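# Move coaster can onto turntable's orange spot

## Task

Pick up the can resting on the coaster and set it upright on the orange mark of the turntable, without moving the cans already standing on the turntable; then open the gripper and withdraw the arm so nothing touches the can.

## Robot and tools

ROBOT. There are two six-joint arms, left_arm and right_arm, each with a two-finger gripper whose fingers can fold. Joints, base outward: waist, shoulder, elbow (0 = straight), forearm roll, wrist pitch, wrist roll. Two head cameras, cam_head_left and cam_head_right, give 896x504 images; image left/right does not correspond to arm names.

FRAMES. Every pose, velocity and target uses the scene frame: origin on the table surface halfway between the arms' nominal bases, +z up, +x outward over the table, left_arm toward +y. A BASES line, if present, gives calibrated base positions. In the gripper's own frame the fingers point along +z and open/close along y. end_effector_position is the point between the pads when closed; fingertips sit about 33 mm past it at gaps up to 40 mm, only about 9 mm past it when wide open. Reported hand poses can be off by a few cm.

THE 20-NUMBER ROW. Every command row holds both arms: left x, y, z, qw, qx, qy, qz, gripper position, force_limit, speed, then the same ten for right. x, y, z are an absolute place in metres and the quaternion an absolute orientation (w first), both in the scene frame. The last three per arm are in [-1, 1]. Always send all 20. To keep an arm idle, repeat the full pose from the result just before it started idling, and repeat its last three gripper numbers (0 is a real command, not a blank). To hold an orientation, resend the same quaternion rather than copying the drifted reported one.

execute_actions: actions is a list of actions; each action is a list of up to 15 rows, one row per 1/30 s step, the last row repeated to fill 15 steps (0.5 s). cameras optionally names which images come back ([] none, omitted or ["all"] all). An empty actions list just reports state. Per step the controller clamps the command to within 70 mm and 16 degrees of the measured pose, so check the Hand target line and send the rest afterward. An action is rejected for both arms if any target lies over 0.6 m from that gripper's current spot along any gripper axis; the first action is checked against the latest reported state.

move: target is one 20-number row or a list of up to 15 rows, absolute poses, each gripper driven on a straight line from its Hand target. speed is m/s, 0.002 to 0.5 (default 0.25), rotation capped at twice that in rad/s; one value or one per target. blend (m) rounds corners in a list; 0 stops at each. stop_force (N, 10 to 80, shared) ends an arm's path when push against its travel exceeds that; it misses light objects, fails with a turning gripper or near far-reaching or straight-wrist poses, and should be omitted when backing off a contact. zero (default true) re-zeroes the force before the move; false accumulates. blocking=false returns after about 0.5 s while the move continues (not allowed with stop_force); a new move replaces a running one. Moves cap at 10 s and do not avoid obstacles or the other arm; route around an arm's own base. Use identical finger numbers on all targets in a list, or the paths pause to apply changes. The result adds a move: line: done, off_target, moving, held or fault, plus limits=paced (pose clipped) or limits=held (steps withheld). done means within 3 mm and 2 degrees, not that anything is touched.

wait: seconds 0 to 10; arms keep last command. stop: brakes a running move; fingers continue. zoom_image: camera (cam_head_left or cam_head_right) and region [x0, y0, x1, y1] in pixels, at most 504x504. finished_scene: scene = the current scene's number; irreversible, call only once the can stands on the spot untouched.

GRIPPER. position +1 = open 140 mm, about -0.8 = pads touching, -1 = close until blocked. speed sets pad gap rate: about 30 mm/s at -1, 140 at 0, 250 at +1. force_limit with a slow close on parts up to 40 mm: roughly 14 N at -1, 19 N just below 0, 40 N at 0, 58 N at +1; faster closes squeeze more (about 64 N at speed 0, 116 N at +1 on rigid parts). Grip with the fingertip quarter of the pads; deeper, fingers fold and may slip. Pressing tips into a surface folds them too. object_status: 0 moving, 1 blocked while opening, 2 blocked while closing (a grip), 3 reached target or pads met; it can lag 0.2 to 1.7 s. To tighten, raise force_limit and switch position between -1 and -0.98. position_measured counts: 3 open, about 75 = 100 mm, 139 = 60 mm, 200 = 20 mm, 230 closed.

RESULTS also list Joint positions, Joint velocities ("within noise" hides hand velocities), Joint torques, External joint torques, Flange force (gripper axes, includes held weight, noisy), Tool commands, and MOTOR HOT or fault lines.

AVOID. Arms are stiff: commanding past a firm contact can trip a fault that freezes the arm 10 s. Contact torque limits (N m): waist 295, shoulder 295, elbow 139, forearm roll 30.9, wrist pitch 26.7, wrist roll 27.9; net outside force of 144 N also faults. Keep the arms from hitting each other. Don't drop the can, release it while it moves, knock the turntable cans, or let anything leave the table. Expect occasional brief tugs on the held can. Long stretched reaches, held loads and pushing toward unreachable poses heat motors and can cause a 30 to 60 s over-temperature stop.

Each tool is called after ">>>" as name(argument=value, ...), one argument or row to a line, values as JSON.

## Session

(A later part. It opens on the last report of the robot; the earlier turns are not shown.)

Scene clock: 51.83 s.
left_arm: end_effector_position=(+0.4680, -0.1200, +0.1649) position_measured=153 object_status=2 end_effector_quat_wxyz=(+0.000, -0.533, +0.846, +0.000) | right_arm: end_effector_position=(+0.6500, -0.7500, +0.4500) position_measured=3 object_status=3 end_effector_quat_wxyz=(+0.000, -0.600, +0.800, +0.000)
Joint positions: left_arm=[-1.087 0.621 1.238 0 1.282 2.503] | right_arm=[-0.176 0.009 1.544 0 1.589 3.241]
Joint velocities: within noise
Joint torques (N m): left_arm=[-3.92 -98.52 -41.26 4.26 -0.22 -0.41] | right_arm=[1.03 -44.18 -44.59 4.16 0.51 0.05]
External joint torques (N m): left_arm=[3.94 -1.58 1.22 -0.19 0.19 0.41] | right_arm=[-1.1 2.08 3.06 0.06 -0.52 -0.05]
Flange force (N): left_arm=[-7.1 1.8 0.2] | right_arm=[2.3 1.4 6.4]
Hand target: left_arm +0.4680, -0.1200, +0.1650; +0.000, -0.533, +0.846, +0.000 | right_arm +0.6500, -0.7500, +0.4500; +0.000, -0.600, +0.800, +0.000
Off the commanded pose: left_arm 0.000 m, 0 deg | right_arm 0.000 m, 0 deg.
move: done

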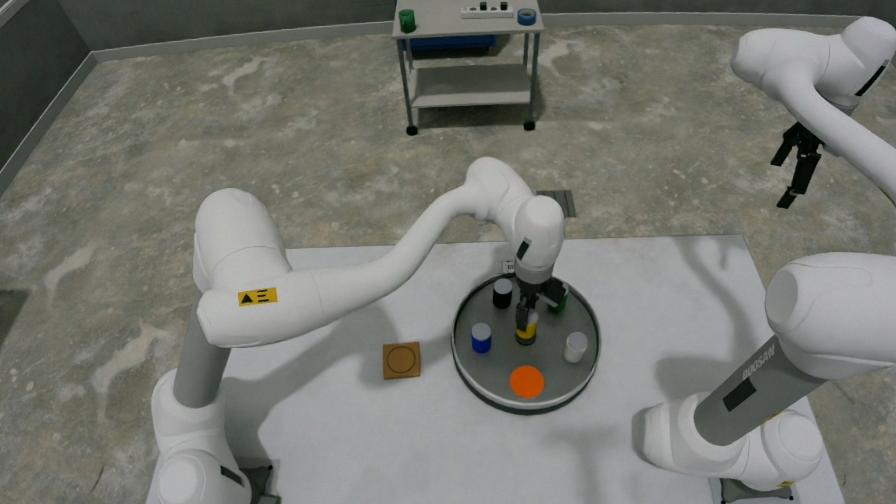

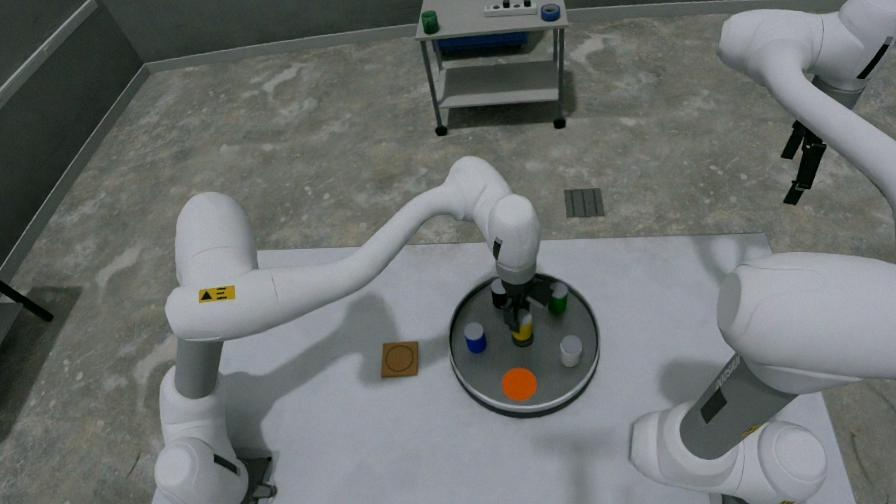

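>>> move(
  target=[
    [0.468, -0.12, 0.28, 0, -0.533, 0.846, 0, -1, 0, -1, 0.65, -0.75, 0.45, 0, -0.6, 0.8, 0, 1, 1, 1],
    [0.5776, -0.1865, 0.28, 0, -0.533, 0.846, 0, -1, 0, -1, 0.65, -0.75, 0.45, 0, -0.6, 0.8, 0, 1, 1, 1],
  ],
  speed=0.2,
  blend=0.04,
)

>>> move(
  target=[
    [0.5913, -0.1535, 0.28, 0, -0.533, 0.846, 0, -1, 0, -1, 0.65, -0.75, 0.45, 0, -0.6, 0.8, 0, 1, 1, 1],
    [0.596, -0.118, 0.28, 0, -0.533, 0.846, 0, -1, 0, -1, 0.65, -0.75, 0.45, 0, -0.6, 0.8, 0, 1, 1, 1],
    [0.5913, -0.0825, 0.28, 0, -0.533, 0.846, 0, -1, 0, -1, 0.65, -0.75, 0.45, 0, -0.6, 0.8, 0, 1, 1, 1],
    [0.5776, -0.0495, 0.28, 0, -0.533, 0.846, 0, -1, 0, -1, 0.65, -0.75, 0.45, 0, -0.6, 0.8, 0, 1, 1, 1],
    [0.5559, -0.0211, 0.28, 0, -0.533, 0.846, 0, -1, 0, -1, 0.65, -0.75, 0.45, 0, -0.6, 0.8, 0, 1, 1, 1],
    [0.5275, 0.0006, 0.28, 0, -0.533, 0.846, 0, -1, 0, -1, 0.65, -0.75, 0.45, 0, -0.6, 0.8, 0, 1, 1, 1],
    [0.4945, 0.0143, 0.28, 0, -0.533, 0.846, 0, -1, 0, -1, 0.65, -0.75, 0.45, 0, -0.6, 0.8, 0, 1, 1, 1],
    [0.459, 0.019, 0.28, 0, -0.533, 0.846, 0, -1, 0, -1, 0.65, -0.75, 0.45, 0, -0.6, 0.8, 0, 1, 1, 1],
    [0.4235, 0.0143, 0.28, 0, -0.533, 0.846, 0, -1, 0, -1, 0.65, -0.75, 0.45, 0, -0.6, 0.8, 0, 1, 1, 1],
  ],
  speed=0.128,
  blend=0.016,
  blocking=false,
  cameras=[],
)

>>> wait(
  seconds=0.5,
  cameras=[],
)

>>> wait(
  seconds=0.5,
)

>>> move(
  target=[
    [0.4945, 0.0143, 0.28, 0, -0.533, 0.846, 0, -1, 0, -1, 0.65, -0.75, 0.45, 0, -0.6, 0.8, 0, 1, 1, 1],
    [0.459, 0.019, 0.28, 0, -0.533, 0.846, 0, -1, 0, -1, 0.65, -0.75, 0.45, 0, -0.6, 0.8, 0, 1, 1, 1],
    [0.4235, 0.0143, 0.28, 0, -0.533, 0.846, 0, -1, 0, -1, 0.65, -0.75, 0.45, 0, -0.6, 0.8, 0, 1, 1, 1],
    [0.3905, 0.0006, 0.28, 0, -0.533, 0.846, 0, -1, 0, -1, 0.65, -0.75, 0.45, 0, -0.6, 0.8, 0, 1, 1, 1],
    [0.3621, -0.0211, 0.28, 0, -0.533, 0.846, 0, -1, 0, -1, 0.65, -0.75, 0.45, 0, -0.6, 0.8, 0, 1, 1, 1],
  ],
  speed=0.128,
  blend=0.016,
  blocking=false,
  cameras=[],
)

>>> wait(
  seconds=0.2,
)

>>> wait(
  seconds=2,
)

Scene clock: 57.67 s.
left_arm: end_effector_position=(+0.5776, -0.1865, +0.2801) position_measured=153 object_status=2 end_effector_quat_wxyz=(+0.000, -0.533, +0.846, +0.000) | right_arm: end_effector_position=(+0.6500, -0.7500, +0.4500) position_measured=3 object_status=3 end_effector_quat_wxyz=(+0.000, -0.600, +0.800, +0.000)
Joint positions: left_arm=[-1.021 0.82 0.684 0 1.637 2.568] | right_arm=[-0.176 0.009 1.544 0 1.589 3.241]
Joint velocities: within noise
Joint torques (N m): left_arm=[-4.26 -115.24 -43.02 4.42 -0.25 -0.41] | right_arm=[1.39 -44.22 -44.74 4.16 0.48 0.06]
External joint torques (N m): left_arm=[4.32 -1.65 1.36 -0.18 0.21 0.41] | right_arm=[-1.38 1.86 3.17 0.06 -0.48 -0.06]
Flange force (N): left_arm=[-9.1 6.1 2.7] | right_arm=[2.9 1.9 6.6]
Hand target: left_arm +0.5776, -0.1865, +0.2800; +0.000, -0.533, +0.846, +0.000 | right_arm +0.6500, -0.7500, +0.4500; +0.000, -0.600, +0.800, +0.000
Off the commanded pose: left_arm 0.000 m, 0 deg | right_arm 0.000 m, 0 deg.
move: done

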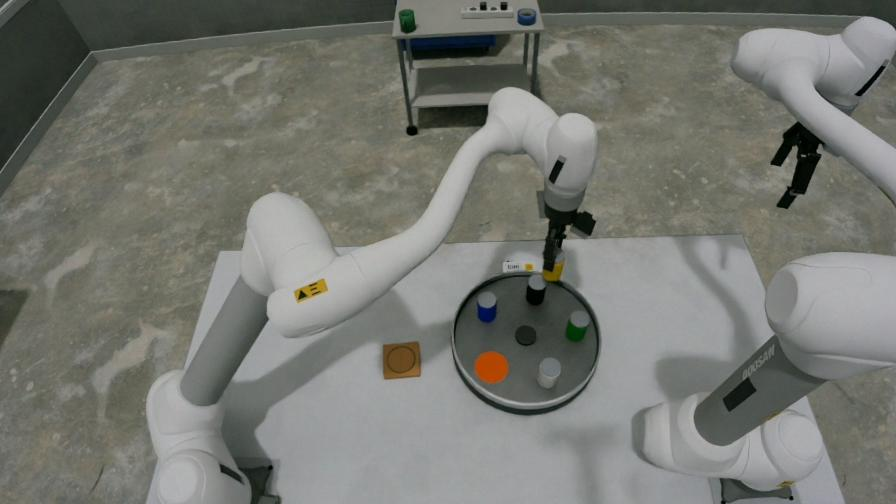

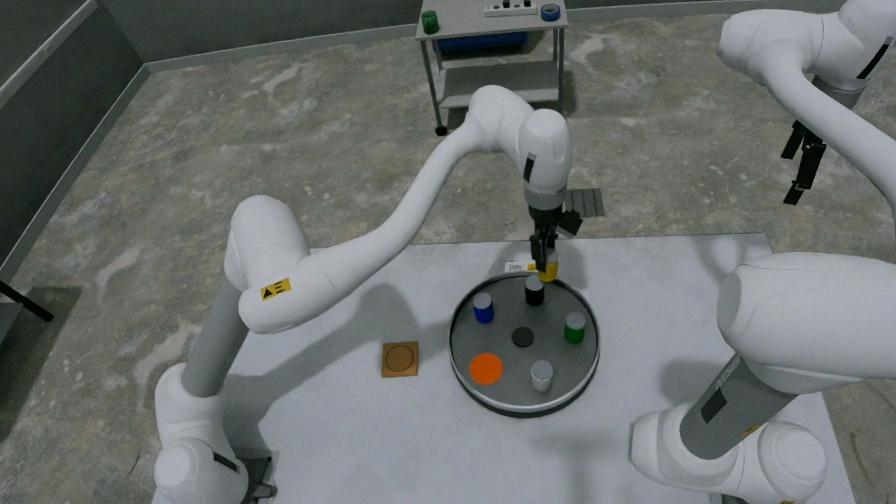

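Scene clock: 58.17 s.
left_arm: end_effector_position=(+0.5936, -0.1360, +0.2800) position_measured=153 object_status=2 end_effector_quat_wxyz=(+0.000, -0.533, +0.846, +0.000) end_effector_velocity=(+0.016, +0.127, -0.002) end_effector_angular_velocity=(+0.002, +0.002, -0.001) | right_arm: end_effector_position=(+0.6500, -0.7500, +0.4500) position_measured=3 object_status=3 end_effector_quat_wxyz=(+0.000, -0.600, +0.800, +0.000)
Joint positions: left_arm=[-0.98 0.744 0.819 0 1.579 2.609] | right_arm=[-0.176 0.009 1.544 0 1.589 3.241]
Joint velocities: left_arm=[0.087 -0.204 0.36 -0.001 -0.153 0.088] | right_arm=[within noise]
Joint torques (N m): left_arm=[-5.1 -109.42 -44.39 4.47 -0.12 -0.22] | right_arm=[0.95 -44.23 -44.68 4.13 0.49 0.04]
External joint torques (N m): left_arm=[5.18 -2.95 2.74 -0.24 0.12 0.22] | right_arm=[-0.88 1.31 2.94 0.11 -0.49 -0.04]
Flange force (N): left_arm=[-12.8 12.1 4.8] | right_arm=[2.0 2.5 6.2]
Hand target: left_arm +0.5944, -0.1288, +0.2799; +0.000, -0.533, +0.846, +0.000 | right_arm +0.6500, -0.7500, +0.4500; +0.000, -0.600, +0.800, +0.000
Tool commands: left_gripper/position=-1.0 left_gripper/force_limit=+0.0 left_gripper/speed=-1.0 right_gripper/position=+1.0 right_gripper/force_limit=+1.0 right_gripper/speed=+1.0
Off the commanded pose: left_arm 0.227 m, 0 deg | right_arm 0.000 m, 0 deg.
move: running; path passed 1 of 9 targets
No camera images: "cameras" was empty.

Scene clock: 58.67 s.
left_arm: end_effector_position=(+0.5873, -0.0736, +0.2799) position_measured=153 object_status=2 end_effector_quat_wxyz=(+0.000, -0.533, +0.846, +0.000) end_effector_velocity=(-0.043, +0.120, -0.001) end_effector_angular_velocity=(+0.000, +0.001, -0.001) | right_arm: end_effector_position=(+0.6500, -0.7500, +0.4500) position_measured=3 object_status=3 end_effector_quat_wxyz=(+0.000, -0.600, +0.800, +0.000)
Joint positions: left_arm=[-0.948 0.635 1.006 0 1.501 2.641] | right_arm=[-0.176 0.009 1.544 0 1.589 3.241]
Joint velocities: left_arm=[0.038 -0.23 0.383 -0.001 -0.152 0.039] | right_arm=[within noise]
Joint torques (N m): left_arm=[-3.19 -102.18 -42.8 4.42 -0.59 -0.37] | right_arm=[1.29 -44.17 -44.68 4.11 0.46 0.05]
External joint torques (N m): left_arm=[2.28 -1.33 0.95 -0.2 0.57 0.37] | right_arm=[-1.36 2.32 3.23 0.1 -0.47 -0.05]
Flange force (N): left_arm=[-4.7 2.9 0.4] | right_arm=[2.7 1.3 6.6]
Hand target: left_arm +0.5847, -0.0666, +0.2799; +0.000, -0.533, +0.846, +0.000 | right_arm +0.6500, -0.7500, +0.4500; +0.000, -0.600, +0.800, +0.000
Tool commands: left_gripper/position=-1.0 left_gripper/force_limit=+0.0 left_gripper/speed=-1.0 right_gripper/position=+1.0 right_gripper/force_limit=+1.0 right_gripper/speed=+1.0
Off the commanded pose: left_arm 0.186 m, 0 deg | right_arm 0.000 m, 0 deg.
earlier move: running; path passed 3 of 9 targets
wait: 0.50 s; no rest
No camera images: "cameras" was empty.

Scene clock: 59.17 s.
left_arm: end_effector_position=(+0.5535, -0.0201, +0.2799) position_measured=153 object_status=2 end_effector_quat_wxyz=(+0.000, -0.533, +0.846, +0.000) end_effector_velocity=(-0.092, +0.087, +0.001) end_effector_angular_velocity=(-0.001, -0.002, +0.005) | right_arm: end_effector_position=(+0.6500, -0.7500, +0.4500) position_measured=3 object_status=3 end_effector_quat_wxyz=(+0.000, -0.600, +0.800, +0.000)
Joint positions: left_arm=[-0.944 0.521 1.189 0 1.432 2.646] | right_arm=[-0.176 0.009 1.544 0 1.589 3.241]
Joint velocities: left_arm=[-0.027 -0.217 0.336 0.001 -0.122 -0.032] | right_arm=[within noise]
Joint torques (N m): left_arm=[-5.64 -89.98 -41.4 4.31 0.07 -0.39] | right_arm=[1.18 -44.24 -44.7 4.17 0.49 0.04]
External joint torques (N m): left_arm=[4.16 -2.33 0.24 -0.18 -0.1 0.39] | right_arm=[-1.17 1.82 3.11 0.05 -0.49 -0.04]
Flange force (N): left_arm=[-6.7 1.7 -0.1] | right_arm=[2.5 1.9 6.5]
Hand target: left_arm +0.5481, -0.0153, +0.2799; +0.000, -0.533, +0.846, +0.000 | right_arm +0.6500, -0.7500, +0.4500; +0.000, -0.600, +0.800, +0.000
Tool commands: left_gripper/position=-1.0 left_gripper/force_limit=+0.0 left_gripper/speed=-1.0 right_gripper/position=+1.0 right_gripper/force_limit=+1.0 right_gripper/speed=+1.0
Off the commanded pose: left_arm 0.134 m, 0 deg | right_arm 0.000 m, 0 deg.
earlier move: running; path passed 4 of 9 targets
wait: 0.50 s; no rest

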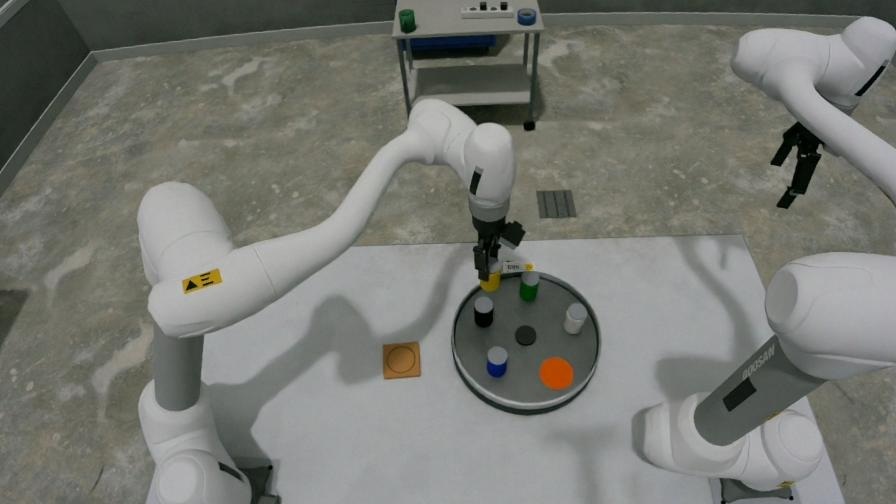

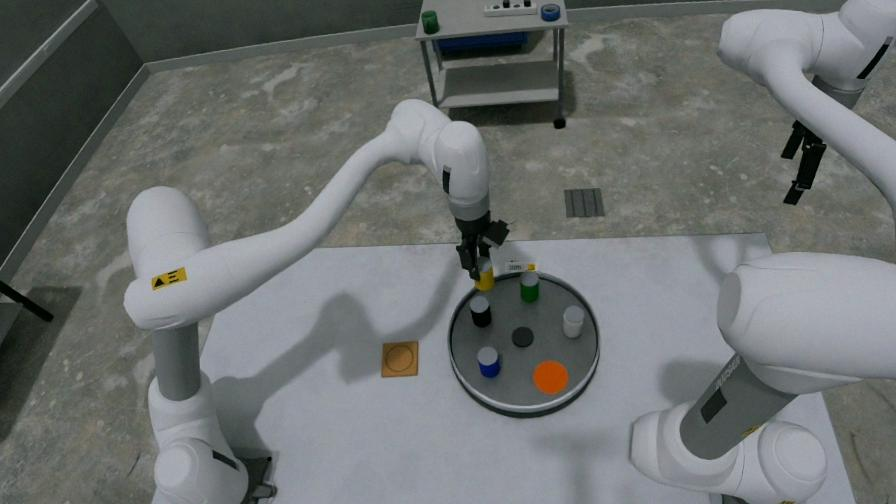

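Scene clock: 59.67 s.
left_arm: end_effector_position=(+0.5039, +0.0091, +0.2799) position_measured=153 object_status=2 end_effector_quat_wxyz=(+0.000, -0.533, +0.846, +0.000) end_effector_velocity=(-0.116, +0.054, +0.000) end_effector_angular_velocity=(+0.000, +0.000, +0.000) | right_arm: end_effector_position=(+0.6500, -0.7500, +0.4500) position_measured=3 object_status=3 end_effector_quat_wxyz=(+0.000, -0.600, +0.800, +0.000)
Joint positions: left_arm=[-0.972 0.432 1.325 0 1.385 2.617] | right_arm=[-0.176 0.009 1.544 0 1.589 3.241]
Joint velocities: left_arm=[-0.08 -0.184 0.271 0 -0.087 -0.08] | right_arm=[within noise]
Joint torques (N m): left_arm=[-4.94 -81.55 -41.04 4.29 0.05 -0.58] | right_arm=[1.15 -44.35 -44.5 4.2 0.51 0.04]
External joint torques (N m): left_arm=[3.55 -2.41 -0.04 -0.16 -0.08 0.58] | right_arm=[-1.21 2.28 2.99 0.01 -0.52 -0.04]
Flange force (N): left_arm=[-6.2 0.9 -0.7] | right_arm=[2.4 1.0 6.3]
Hand target: left_arm +0.4976, +0.0117, +0.2799; +0.000, -0.533, +0.846, +0.000 | right_arm +0.6500, -0.7500, +0.4500; +0.000, -0.600, +0.800, +0.000
Tool commands: left_gripper/position=-1.0 left_gripper/force_limit=+0.0 left_gripper/speed=-1.0 right_gripper/position=+1.0 right_gripper/force_limit=+1.0 right_gripper/speed=+1.0
Off the commanded pose: left_arm 0.145 m, 0 deg | right_arm 0.000 m, 0 deg.
earlier move: replaced; path passed 4 of 9 targets
move: running; started from rest: the earlier move stopped first; path passed 0 of 5 targets
No camera images: "cameras" was empty.

Scene clock: 59.87 s.
left_arm: end_effector_position=(+0.4794, +0.0163, +0.2800) position_measured=153 object_status=2 end_effector_quat_wxyz=(+0.000, -0.533, +0.846, +0.000) end_effector_velocity=(-0.127, +0.018, +0.002) end_effector_angular_velocity=(-0.003, -0.002, +0.000) | right_arm: end_effector_position=(+0.6500, -0.7500, +0.4500) position_measured=3 object_status=3 end_effector_quat_wxyz=(+0.000, -0.600, +0.800, +0.000)
Joint positions: left_arm=[-0.993 0.399 1.373 0 1.37 2.597] | right_arm=[-0.176 0.009 1.544 0 1.589 3.241]
Joint velocities: left_arm=[-0.122 -0.146 0.207 0 -0.064 -0.122] | right_arm=[within noise]
Joint torques (N m): left_arm=[-3.82 -78.82 -41.76 4.35 -0.31 -0.42] | right_arm=[0.84 -44.11 -44.58 4.19 0.48 0.02]
External joint torques (N m): left_arm=[2.95 -0.67 0.68 -0.2 0.23 0.42] | right_arm=[-0.84 1.44 2.91 0.04 -0.48 -0.02]
Flange force (N): left_arm=[-4.8 0.0 0.3] | right_arm=[1.9 2.2 6.1]
Hand target: left_arm +0.4729, +0.0172, +0.2800; +0.000, -0.533, +0.846, +0.000 | right_arm +0.6500, -0.7500, +0.4500; +0.000, -0.600, +0.800, +0.000
Tool commands: left_gripper/position=-1.0 left_gripper/force_limit=+0.0 left_gripper/speed=-1.0 right_gripper/position=+1.0 right_gripper/force_limit=+1.0 right_gripper/speed=+1.0
Off the commanded pose: left_arm 0.123 m, 0 deg | right_arm 0.000 m, 0 deg.
earlier move: running; started from rest: the earlier move stopped first; path passed 1 of 5 targets
wait: 0.20 s; no rest

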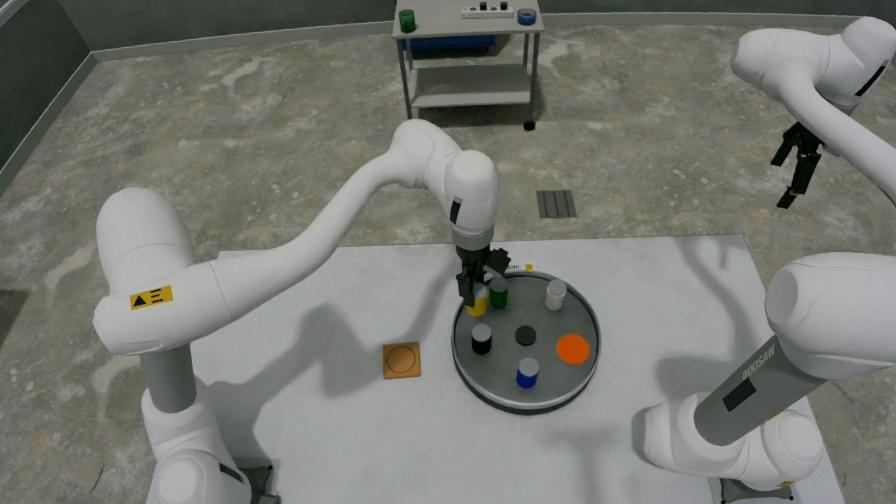

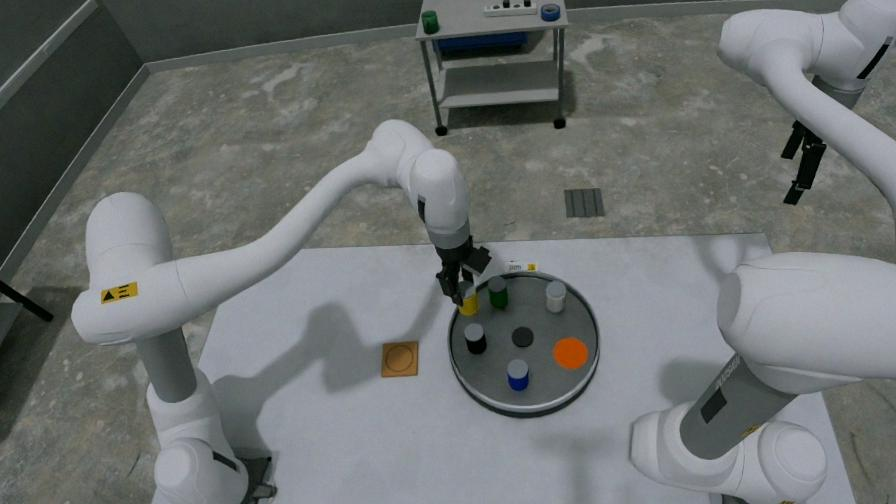

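Scene clock: 61.07 s.
left_arm: end_effector_position=(+0.3620, -0.0211, +0.2800) position_measured=153 object_status=2 end_effector_quat_wxyz=(+0.000, -0.533, +0.846, +0.000) | right_arm: end_effector_position=(+0.6500, -0.7500, +0.4500) position_measured=3 object_status=3 end_effector_quat_wxyz=(+0.000, -0.600, +0.800, +0.000)
Joint positions: left_arm=[-1.149 0.352 1.439 0 1.351 2.44] | right_arm=[-0.176 0.009 1.544 0 1.589 3.241]
Joint velocities: within noise
Joint torques (N m): left_arm=[-3.82 -74.73 -42.08 4.33 -0.26 -0.41] | right_arm=[1.14 -44.12 -44.64 4.18 0.49 0.09]
External joint torques (N m): left_arm=[3.79 -1.56 1.27 -0.19 0.21 0.41] | right_arm=[-1.14 1.66 3.03 0.05 -0.49 -0.09]
Flange force (N): left_arm=[-7.4 0.5 0.8] | right_arm=[2.5 2.0 6.3]
Hand target: left_arm +0.3621, -0.0211, +0.2800; +0.000, -0.533, +0.846, +0.000 | right_arm +0.6500, -0.7500, +0.4500; +0.000, -0.600, +0.800, +0.000
Tool commands: left_gripper/position=-1.0 left_gripper/force_limit=+0.0 left_gripper/speed=-1.0 right_gripper/position=+1.0 right_gripper/force_limit=+1.0 right_gripper/speed=+1.0
Off the commanded pose: left_arm 0.000 m, 0 deg | right_arm 0.000 m, 0 deg.
earlier move: done; started from rest: the earlier move stopped first
wait: 1.20 of 2 s (the move ended)

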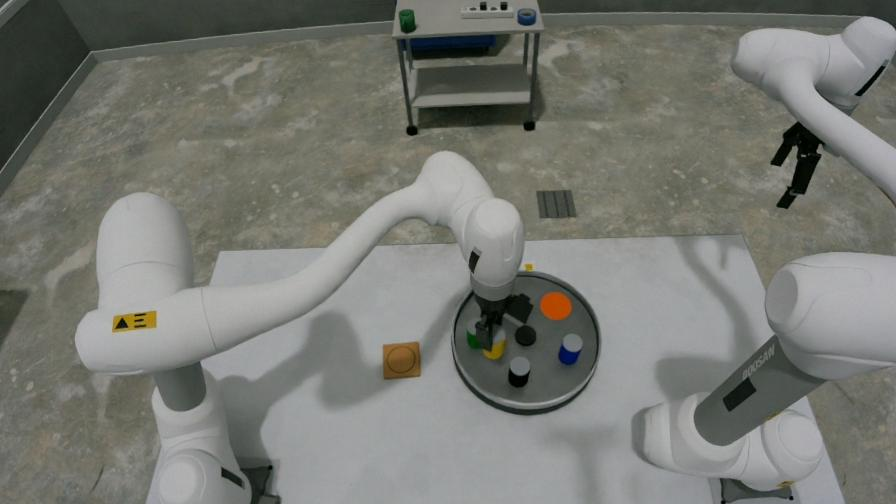

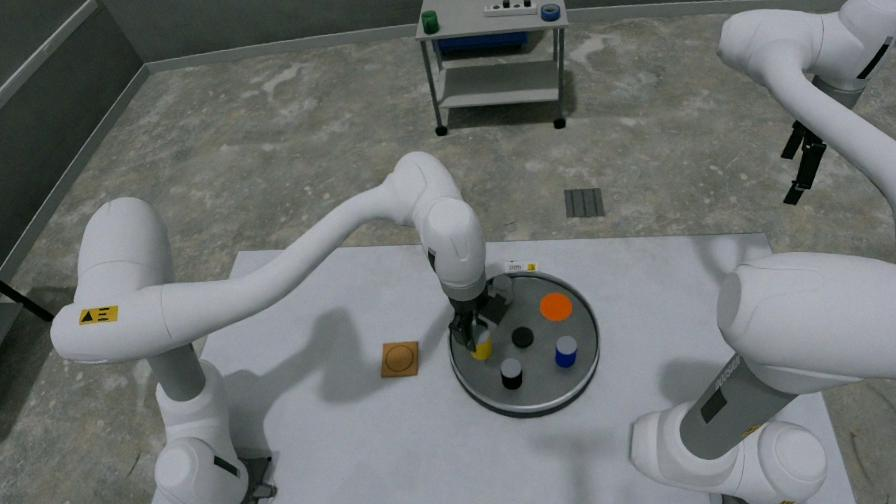

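>>> move(
  target=[
    [0.459, -0.118, 0.28, 0, -0.533, 0.846, 0, -1, 0, -1, 0.65, -0.75, 0.45, 0, -0.6, 0.8, 0, 1, 1, 1],
    [0.5776, -0.1865, 0.28, 0, -0.533, 0.846, 0, -1, 0, -1, 0.65, -0.75, 0.45, 0, -0.6, 0.8, 0, 1, 1, 1],
  ],
  speed=0.2,
  blend=0.04,
  cameras=[],
)

Scene clock: 64.10 s.
left_arm: end_effector_position=(+0.5776, -0.1865, +0.2801) position_measured=153 object_status=2 end_effector_quat_wxyz=(+0.000, -0.533, +0.846, +0.000) | right_arm: end_effector_position=(+0.6500, -0.7500, +0.4500) position_measured=3 object_status=3 end_effector_quat_wxyz=(+0.000, -0.600, +0.800, +0.000)
Joint positions: left_arm=[-1.021 0.82 0.684 0 1.637 2.568] | right_arm=[-0.176 0.009 1.544 0 1.589 3.241]
Joint velocities: within noise
Joint torques (N m): left_arm=[-4.14 -115.42 -43.03 4.41 -0.24 -0.37] | right_arm=[1.2 -44.24 -44.61 4.18 0.5 0.07]
External joint torques (N m): left_arm=[4 -1.19 1.5 -0.19 0.21 0.37] | right_arm=[-1.16 1.41 2.9 0.05 -0.5 -0.07]
Flange force (N): left_arm=[-8.5 5.8 2.9] | right_arm=[2.6 2.2 6.1]
Hand target: left_arm +0.5776, -0.1865, +0.2800; +0.000, -0.533, +0.846, +0.000 | right_arm +0.6500, -0.7500, +0.4500; +0.000, -0.600, +0.800, +0.000
Off the commanded pose: left_arm 0.000 m, 0 deg | right_arm 0.000 m, 0 deg.
move: done
No camera images: "cameras" was empty.

>>> wait(
  seconds=2.56,
  cameras=[],
)

>>> move(
  target=[
    [0.5913, -0.1535, 0.27, 0, -0.533, 0.846, 0, -1, 0, -1, 0.65, -0.75, 0.45, 0, -0.6, 0.8, 0, 1, 1, 1],
    [0.596, -0.118, 0.235, 0, -0.533, 0.846, 0, -1, 0, -1, 0.65, -0.75, 0.45, 0, -0.6, 0.8, 0, 1, 1, 1],
    [0.5913, -0.0825, 0.195, 0, -0.533, 0.846, 0, -1, 0, -1, 0.65, -0.75, 0.45, 0, -0.6, 0.8, 0, 1, 1, 1],
    [0.5776, -0.0495, 0.168, 0, -0.533, 0.846, 0, -1, 0, -1, 0.65, -0.75, 0.45, 0, -0.6, 0.8, 0, 1, 1, 1],
    [0.5559, -0.0211, 0.165, 0, -0.533, 0.846, 0, -1, 0, -1, 0.65, -0.75, 0.45, 0, -0.6, 0.8, 0, 1, 1, 1],
    [0.5275, 0.0006, 0.165, 0, -0.533, 0.846, 0, -1, 0, -1, 0.65, -0.75, 0.45, 0, -0.6, 0.8, 0, 1, 1, 1],
    [0.4945, 0.0143, 0.165, 0, -0.533, 0.846, 0, -1, 0, -1, 0.65, -0.75, 0.45, 0, -0.6, 0.8, 0, 1, 1, 1],
    [0.459, 0.019, 0.165, 0, -0.533, 0.846, 0, -1, 0, -1, 0.65, -0.75, 0.45, 0, -0.6, 0.8, 0, 1, 1, 1],
    [0.4235, 0.0143, 0.19, 0, -0.533, 0.846, 0, -1, 0, -1, 0.65, -0.75, 0.45, 0, -0.6, 0.8, 0, 1, 1, 1],
    [0.3905, 0.0006, 0.23, 0, -0.533, 0.846, 0, -1, 0, -1, 0.65, -0.75, 0.45, 0, -0.6, 0.8, 0, 1, 1, 1],
    [0.3621, -0.0211, 0.28, 0, -0.533, 0.846, 0, -1, 0, -1, 0.65, -0.75, 0.45, 0, -0.6, 0.8, 0, 1, 1, 1],
  ],
  speed=[0.1327, 0.179, 0.192, 0.16, 0.1285, 0.128, 0.128, 0.128, 0.156, 0.192, 0.21],
  blend=0.016,
  blocking=false,
  cameras=[],
)

>>> wait(
  seconds=0.95,
)

>>> zoom_image(
  camera="cam_head_left",
  region=[440, 250, 610, 420],
)

>>> zoom_image(
  camera="cam_head_right",
  region=[440, 250, 610, 420],
)

>>> wait(
  seconds=0.6,
)

>>> zoom_image(
  camera="cam_head_left",
  region=[440, 250, 610, 420],
)

>>> zoom_image(
  camera="cam_head_right",
  region=[440, 250, 610, 420],
)

>>> wait(
  seconds=2,
  cameras=[],
)

Scene clock: 67.30 s.
left_arm: end_effector_position=(+0.5776, -0.1865, +0.2800) position_measured=153 object_status=2 end_effector_quat_wxyz=(+0.000, -0.533, +0.846, +0.000) | right_arm: end_effector_position=(+0.6500, -0.7500, +0.4500) position_measured=3 object_status=3 end_effector_quat_wxyz=(+0.000, -0.600, +0.800, +0.000)
Joint positions: left_arm=[-1.021 0.82 0.684 0 1.637 2.568] | right_arm=[-0.176 0.009 1.544 0 1.589 3.241]
Joint velocities: within noise
Joint torques (N m): left_arm=[-3.81 -115.16 -43.05 4.44 -0.27 -0.38] | right_arm=[1.25 -44.21 -44.59 4.13 0.46 0.08]
External joint torques (N m): left_arm=[3.86 -1.61 1.47 -0.22 0.24 0.38] | right_arm=[-1.2 1.2 2.83 0.12 -0.45 -0.08]
Flange force (N): left_arm=[-8.9 6.6 2.9] | right_arm=[2.7 2.4 5.9]
Hand target: left_arm +0.5776, -0.1865, +0.2800; +0.000, -0.533, +0.846, +0.000 | right_arm +0.6500, -0.7500, +0.4500; +0.000, -0.600, +0.800, +0.000
Tool commands: left_gripper/position=-1.0 left_gripper/force_limit=+0.0 left_gripper/speed=-1.0 right_gripper/position=+1.0 right_gripper/force_limit=+1.0 right_gripper/speed=+1.0
Off the commanded pose: left_arm 0.000 m, 0 deg | right_arm 0.000 m, 0 deg.
wait: 2.57 s; at rest from the start
No camera images: "cameras" was empty.

Scene clock: 67.80 s.
left_arm: end_effector_position=(+0.5932, -0.1378, +0.2545) position_measured=153 object_status=2 end_effector_quat_wxyz=(+0.000, -0.533, +0.846, +0.001) end_effector_velocity=(+0.016, +0.126, -0.123) end_effector_angular_velocity=(+0.005, +0.004, +0.000) | right_arm: end_effector_position=(+0.6500, -0.7500, +0.4500) position_measured=3 object_status=3 end_effector_quat_wxyz=(+0.000, -0.600, +0.800, +0.000)
Joint positions: left_arm=[-0.982 0.749 0.857 0 1.537 2.608] | right_arm=[-0.176 0.009 1.544 0 1.589 3.241]
Joint velocities: left_arm=[0.085 -0.184 0.543 0 -0.353 0.086] | right_arm=[within noise]
Joint torques (N m): left_arm=[-1.23 -111.33 -43.11 4.37 -0.23 -0.42] | right_arm=[1.2 -44.26 -44.55 4.16 0.48 0.05]
External joint torques (N m): left_arm=[2.09 -0.53 1.88 -0.16 0.23 0.42] | right_arm=[-1.25 2.04 2.99 0.06 -0.48 -0.05]
Flange force (N): left_arm=[-5.9 5.5 2.7] | right_arm=[2.5 1.3 6.2]
Hand target: left_arm +0.5943, -0.1290, +0.2460; +0.000, -0.533, +0.846, +0.001 | right_arm +0.6500, -0.7500, +0.4500; +0.000, -0.600, +0.800, +0.000
Tool commands: left_gripper/position=-1.0 left_gripper/force_limit=+0.0 left_gripper/speed=-1.0 right_gripper/position=+1.0 right_gripper/force_limit=+1.0 right_gripper/speed=+1.0
Off the commanded pose: left_arm 0.260 m, 0 deg | right_arm 0.000 m, 0 deg.
move: running; path passed 1 of 11 targets
No camera images: "cameras" was empty.

Scene clock: 68.77 s.
left_arm: end_effector_position=(+0.5570, -0.0236, +0.1654) position_measured=153 object_status=2 end_effector_quat_wxyz=(+0.000, -0.533, +0.846, +0.000) end_effector_velocity=(-0.088, +0.092, -0.007) end_effector_angular_velocity=(+0.001, +0.001, +0.007) | right_arm: end_effector_position=(+0.6500, -0.7500, +0.4500) position_measured=3 object_status=3 end_effector_quat_wxyz=(+0.000, -0.600, +0.800, +0.000)
Joint positions: left_arm=[-0.943 0.573 1.317 0 1.252 2.647] | right_arm=[-0.176 0.009 1.544 0 1.589 3.241]
Joint velocities: left_arm=[-0.02 -0.196 0.334 0 -0.136 -0.027] | right_arm=[within noise]
Joint torques (N m): left_arm=[-8.18 -94.84 -41.71 4.23 -0.48 -0.42] | right_arm=[1.25 -44.13 -44.47 4.17 0.5 0.04]
External joint torques (N m): left_arm=[7.17 -0.93 1.64 -0.19 0.43 0.42] | right_arm=[-1.22 1.4 2.79 0.06 -0.5 -0.04]
Flange force (N): left_arm=[-10.0 0.6 0.5] | right_arm=[2.6 2.0 5.9]
Hand target: left_arm +0.5518, -0.0186, +0.1651; +0.000, -0.533, +0.846, +0.000 | right_arm +0.6500, -0.7500, +0.4500; +0.000, -0.600, +0.800, +0.000
Tool commands: left_gripper/position=-1.0 left_gripper/force_limit=+0.0 left_gripper/speed=-1.0 right_gripper/position=+1.0 right_gripper/force_limit=+1.0 right_gripper/speed=+1.0
Off the commanded pose: left_arm 0.226 m, 0 deg | right_arm 0.000 m, 0 deg.
earlier move: running; path passed 4 of 11 targets
wait: 0.97 s; no rest

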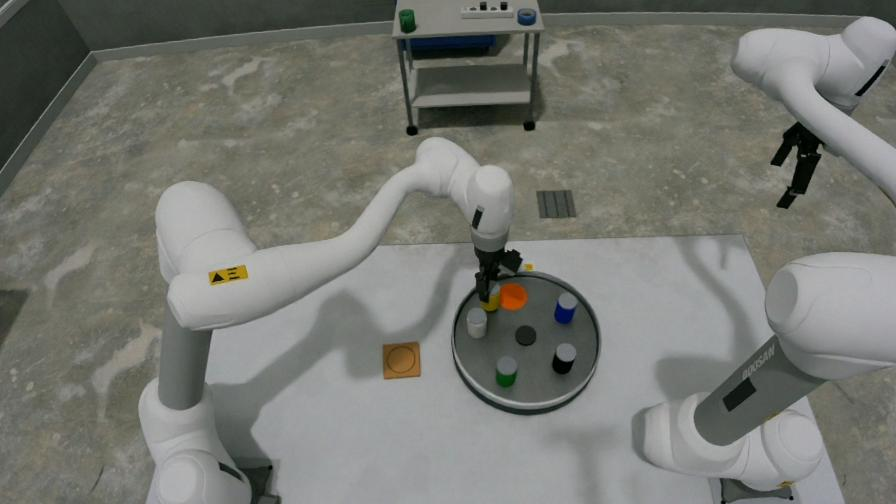

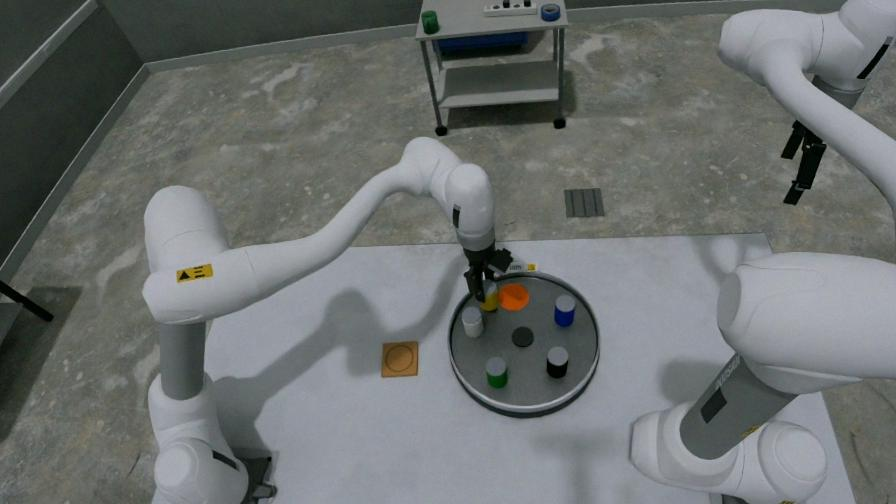

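Scaled by 2.965.

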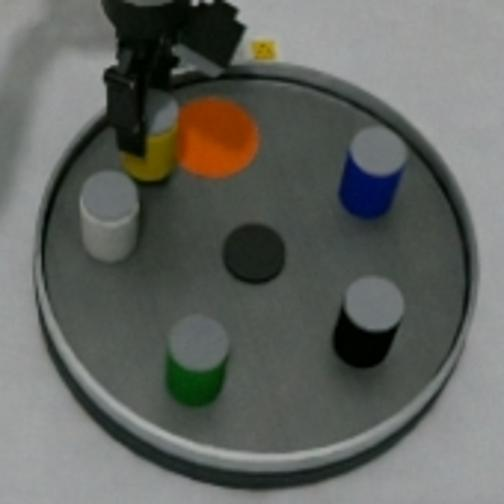

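Scaled by 2.965.

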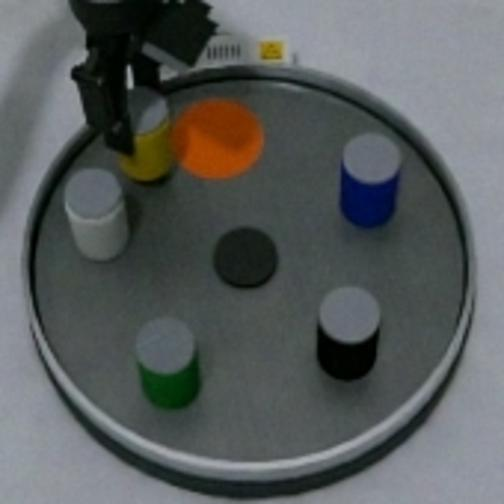

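Scene clock: 69.37 s.
left_arm: end_effector_position=(+0.4911, +0.0141, +0.1649) position_measured=153 object_status=2 end_effector_quat_wxyz=(+0.000, -0.533, +0.846, +0.000) end_effector_velocity=(-0.124, +0.030, +0.000) end_effector_angular_velocity=(-0.001, +0.000, -0.001) | right_arm: end_effector_position=(+0.6500, -0.7500, +0.4500) position_measured=3 object_status=3 end_effector_quat_wxyz=(+0.000, -0.600, +0.800, +0.000)
Joint positions: left_arm=[-0.982 0.466 1.488 0 1.188 2.608] | right_arm=[-0.176 0.009 1.544 0 1.589 3.241]
Joint velocities: left_arm=[-0.108 -0.147 0.226 -0.001 -0.079 -0.108] | right_arm=[within noise]
Joint torques (N m): left_arm=[0.31 -80.01 -40.36 4.15 -0.1 -0.84] | right_arm=[1.29 -44.32 -44.64 4.14 0.43 0.07]
External joint torques (N m): left_arm=[-1.07 -3.86 1.26 -0.2 0.02 0.84] | right_arm=[-1.23 1.46 2.92 0.09 -0.43 -0.07]
Flange force (N): left_arm=[-3.9 7.8 -1.1] | right_arm=[2.7 2.2 6.0]
Hand target: left_arm +0.4848, +0.0155, +0.1649; +0.000, -0.533, +0.846, +0.000 | right_arm +0.6500, -0.7500, +0.4500; +0.000, -0.600, +0.800, +0.000
Tool commands: left_gripper/position=-1.0 left_gripper/force_limit=+0.0 left_gripper/speed=-1.0 right_gripper/position=+1.0 right_gripper/force_limit=+1.0 right_gripper/speed=+1.0
Off the commanded pose: left_arm 0.176 m, 0 deg | right_arm 0.000 m, 0 deg.
earlier move: running; path passed 6 of 11 targets
wait: 0.60 s; no rest

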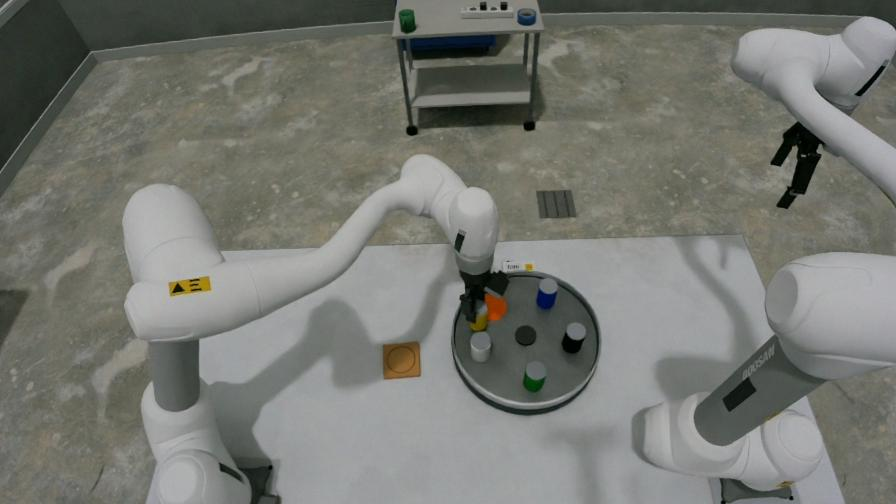

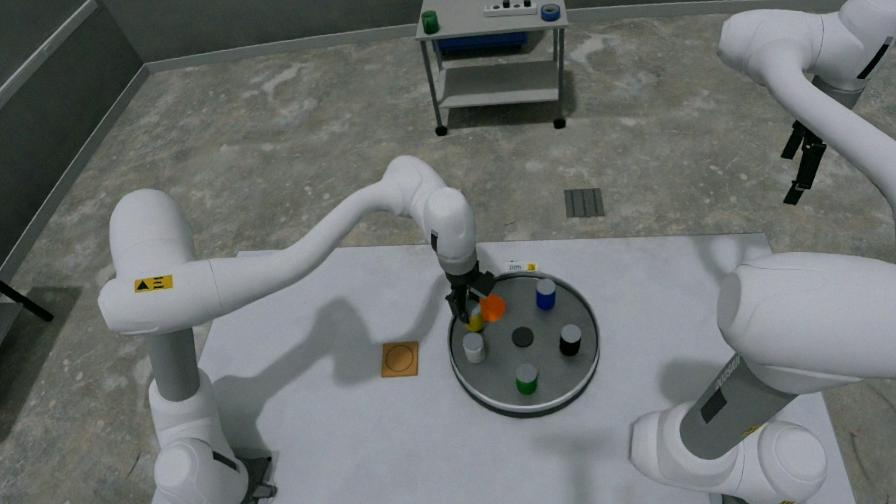

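Scaled by 2.965.

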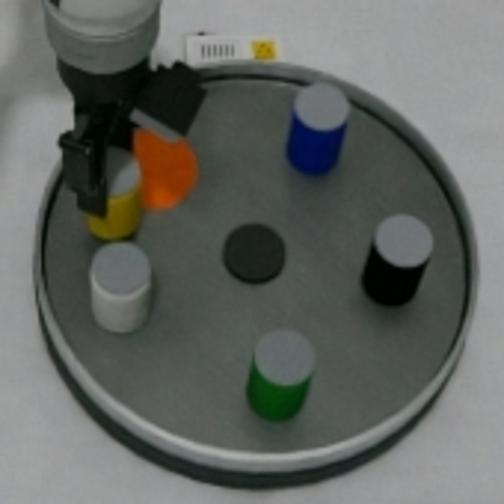

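Scaled by 2.965.

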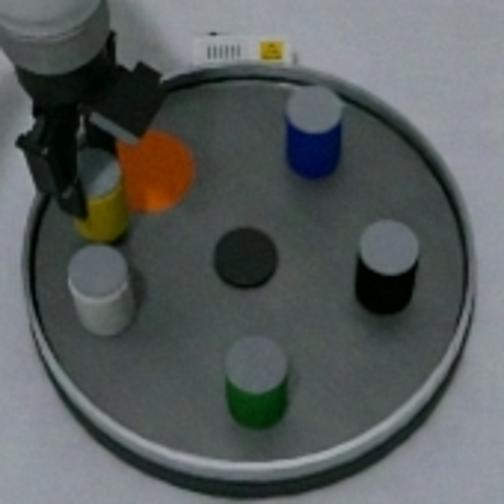

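Scene clock: 70.70 s.
left_arm: end_effector_position=(+0.3621, -0.0211, +0.2800) position_measured=153 object_status=2 end_effector_quat_wxyz=(+0.000, -0.533, +0.846, +0.000) | right_arm: end_effector_position=(+0.6500, -0.7500, +0.4500) position_measured=3 object_status=3 end_effector_quat_wxyz=(+0.000, -0.600, +0.800, +0.000)
Joint positions: left_arm=[-1.149 0.352 1.439 0 1.351 2.44] | right_arm=[-0.176 0.009 1.544 0 1.589 3.241]
Joint velocities: within noise
Joint torques (N m): left_arm=[-3.56 -75.09 -41.6 4.37 -0.23 -0.37] | right_arm=[1.24 -44.2 -44.56 4.16 0.53 0.08]
External joint torques (N m): left_arm=[3.52 -0.92 0.99 -0.23 0.2 0.37] | right_arm=[-1.23 1.57 2.89 0.07 -0.53 -0.08]
Flange force (N): left_arm=[-6.1 -0.5 0.7] | right_arm=[2.7 1.9 6.1]
Hand target: left_arm +0.3621, -0.0211, +0.2800; +0.000, -0.533, +0.846, +0.000 | right_arm +0.6500, -0.7500, +0.4500; +0.000, -0.600, +0.800, +0.000
Tool commands: left_gripper/position=-1.0 left_gripper/force_limit=+0.0 left_gripper/speed=-1.0 right_gripper/position=+1.0 right_gripper/force_limit=+1.0 right_gripper/speed=+1.0
Off the commanded pose: left_arm 0.000 m, 0 deg | right_arm 0.000 m, 0 deg.
earlier move: done
wait: 1.33 of 2 s (the move ended)
No camera images: "cameras" was empty.

>>> move(
  target=[
    [0.459, -0.118, 0.28, 0, -0.533, 0.846, 0, -1, 0, -1, 0.65, -0.75, 0.45, 0, -0.6, 0.8, 0, 1, 1, 1],
    [0.5776, -0.1865, 0.28, 0, -0.533, 0.846, 0, -1, 0, -1, 0.65, -0.75, 0.45, 0, -0.6, 0.8, 0, 1, 1, 1],
  ],
  speed=0.2,
  blend=0.04,
  cameras=[],
)

Scene clock: 75.60 s.
left_arm: end_effector_position=(+0.5776, -0.1865, +0.2801) position_measured=153 object_status=2 end_effector_quat_wxyz=(+0.000, -0.533, +0.846, +0.000) | right_arm: end_effector_position=(+0.6500, -0.7500, +0.4500) position_measured=3 object_status=3 end_effector_quat_wxyz=(+0.000, -0.600, +0.800, +0.000)
Joint positions: left_arm=[-1.021 0.82 0.684 0 1.637 2.568] | right_arm=[-0.176 0.009 1.544 0 1.589 3.241]
Joint velocities: within noise
Joint torques (N m): left_arm=[-4.11 -116.56 -42.94 4.41 -0.25 -0.39] | right_arm=[1.37 -44.26 -44.65 4.2 0.48 0.07]
External joint torques (N m): left_arm=[4 -0.35 1.28 -0.18 0.21 0.39] | right_arm=[-1.32 1.4 2.93 0.04 -0.48 -0.07]
Flange force (N): left_arm=[-6.9 3.1 2.3] | right_arm=[2.8 2.3 6.1]
Hand target: left_arm +0.5776, -0.1865, +0.2800; +0.000, -0.533, +0.846, +0.000 | right_arm +0.6500, -0.7500, +0.4500; +0.000, -0.600, +0.800, +0.000
Off the commanded pose: left_arm 0.000 m, 0 deg | right_arm 0.000 m, 0 deg.
move: done
No camera images: "cameras" was empty.


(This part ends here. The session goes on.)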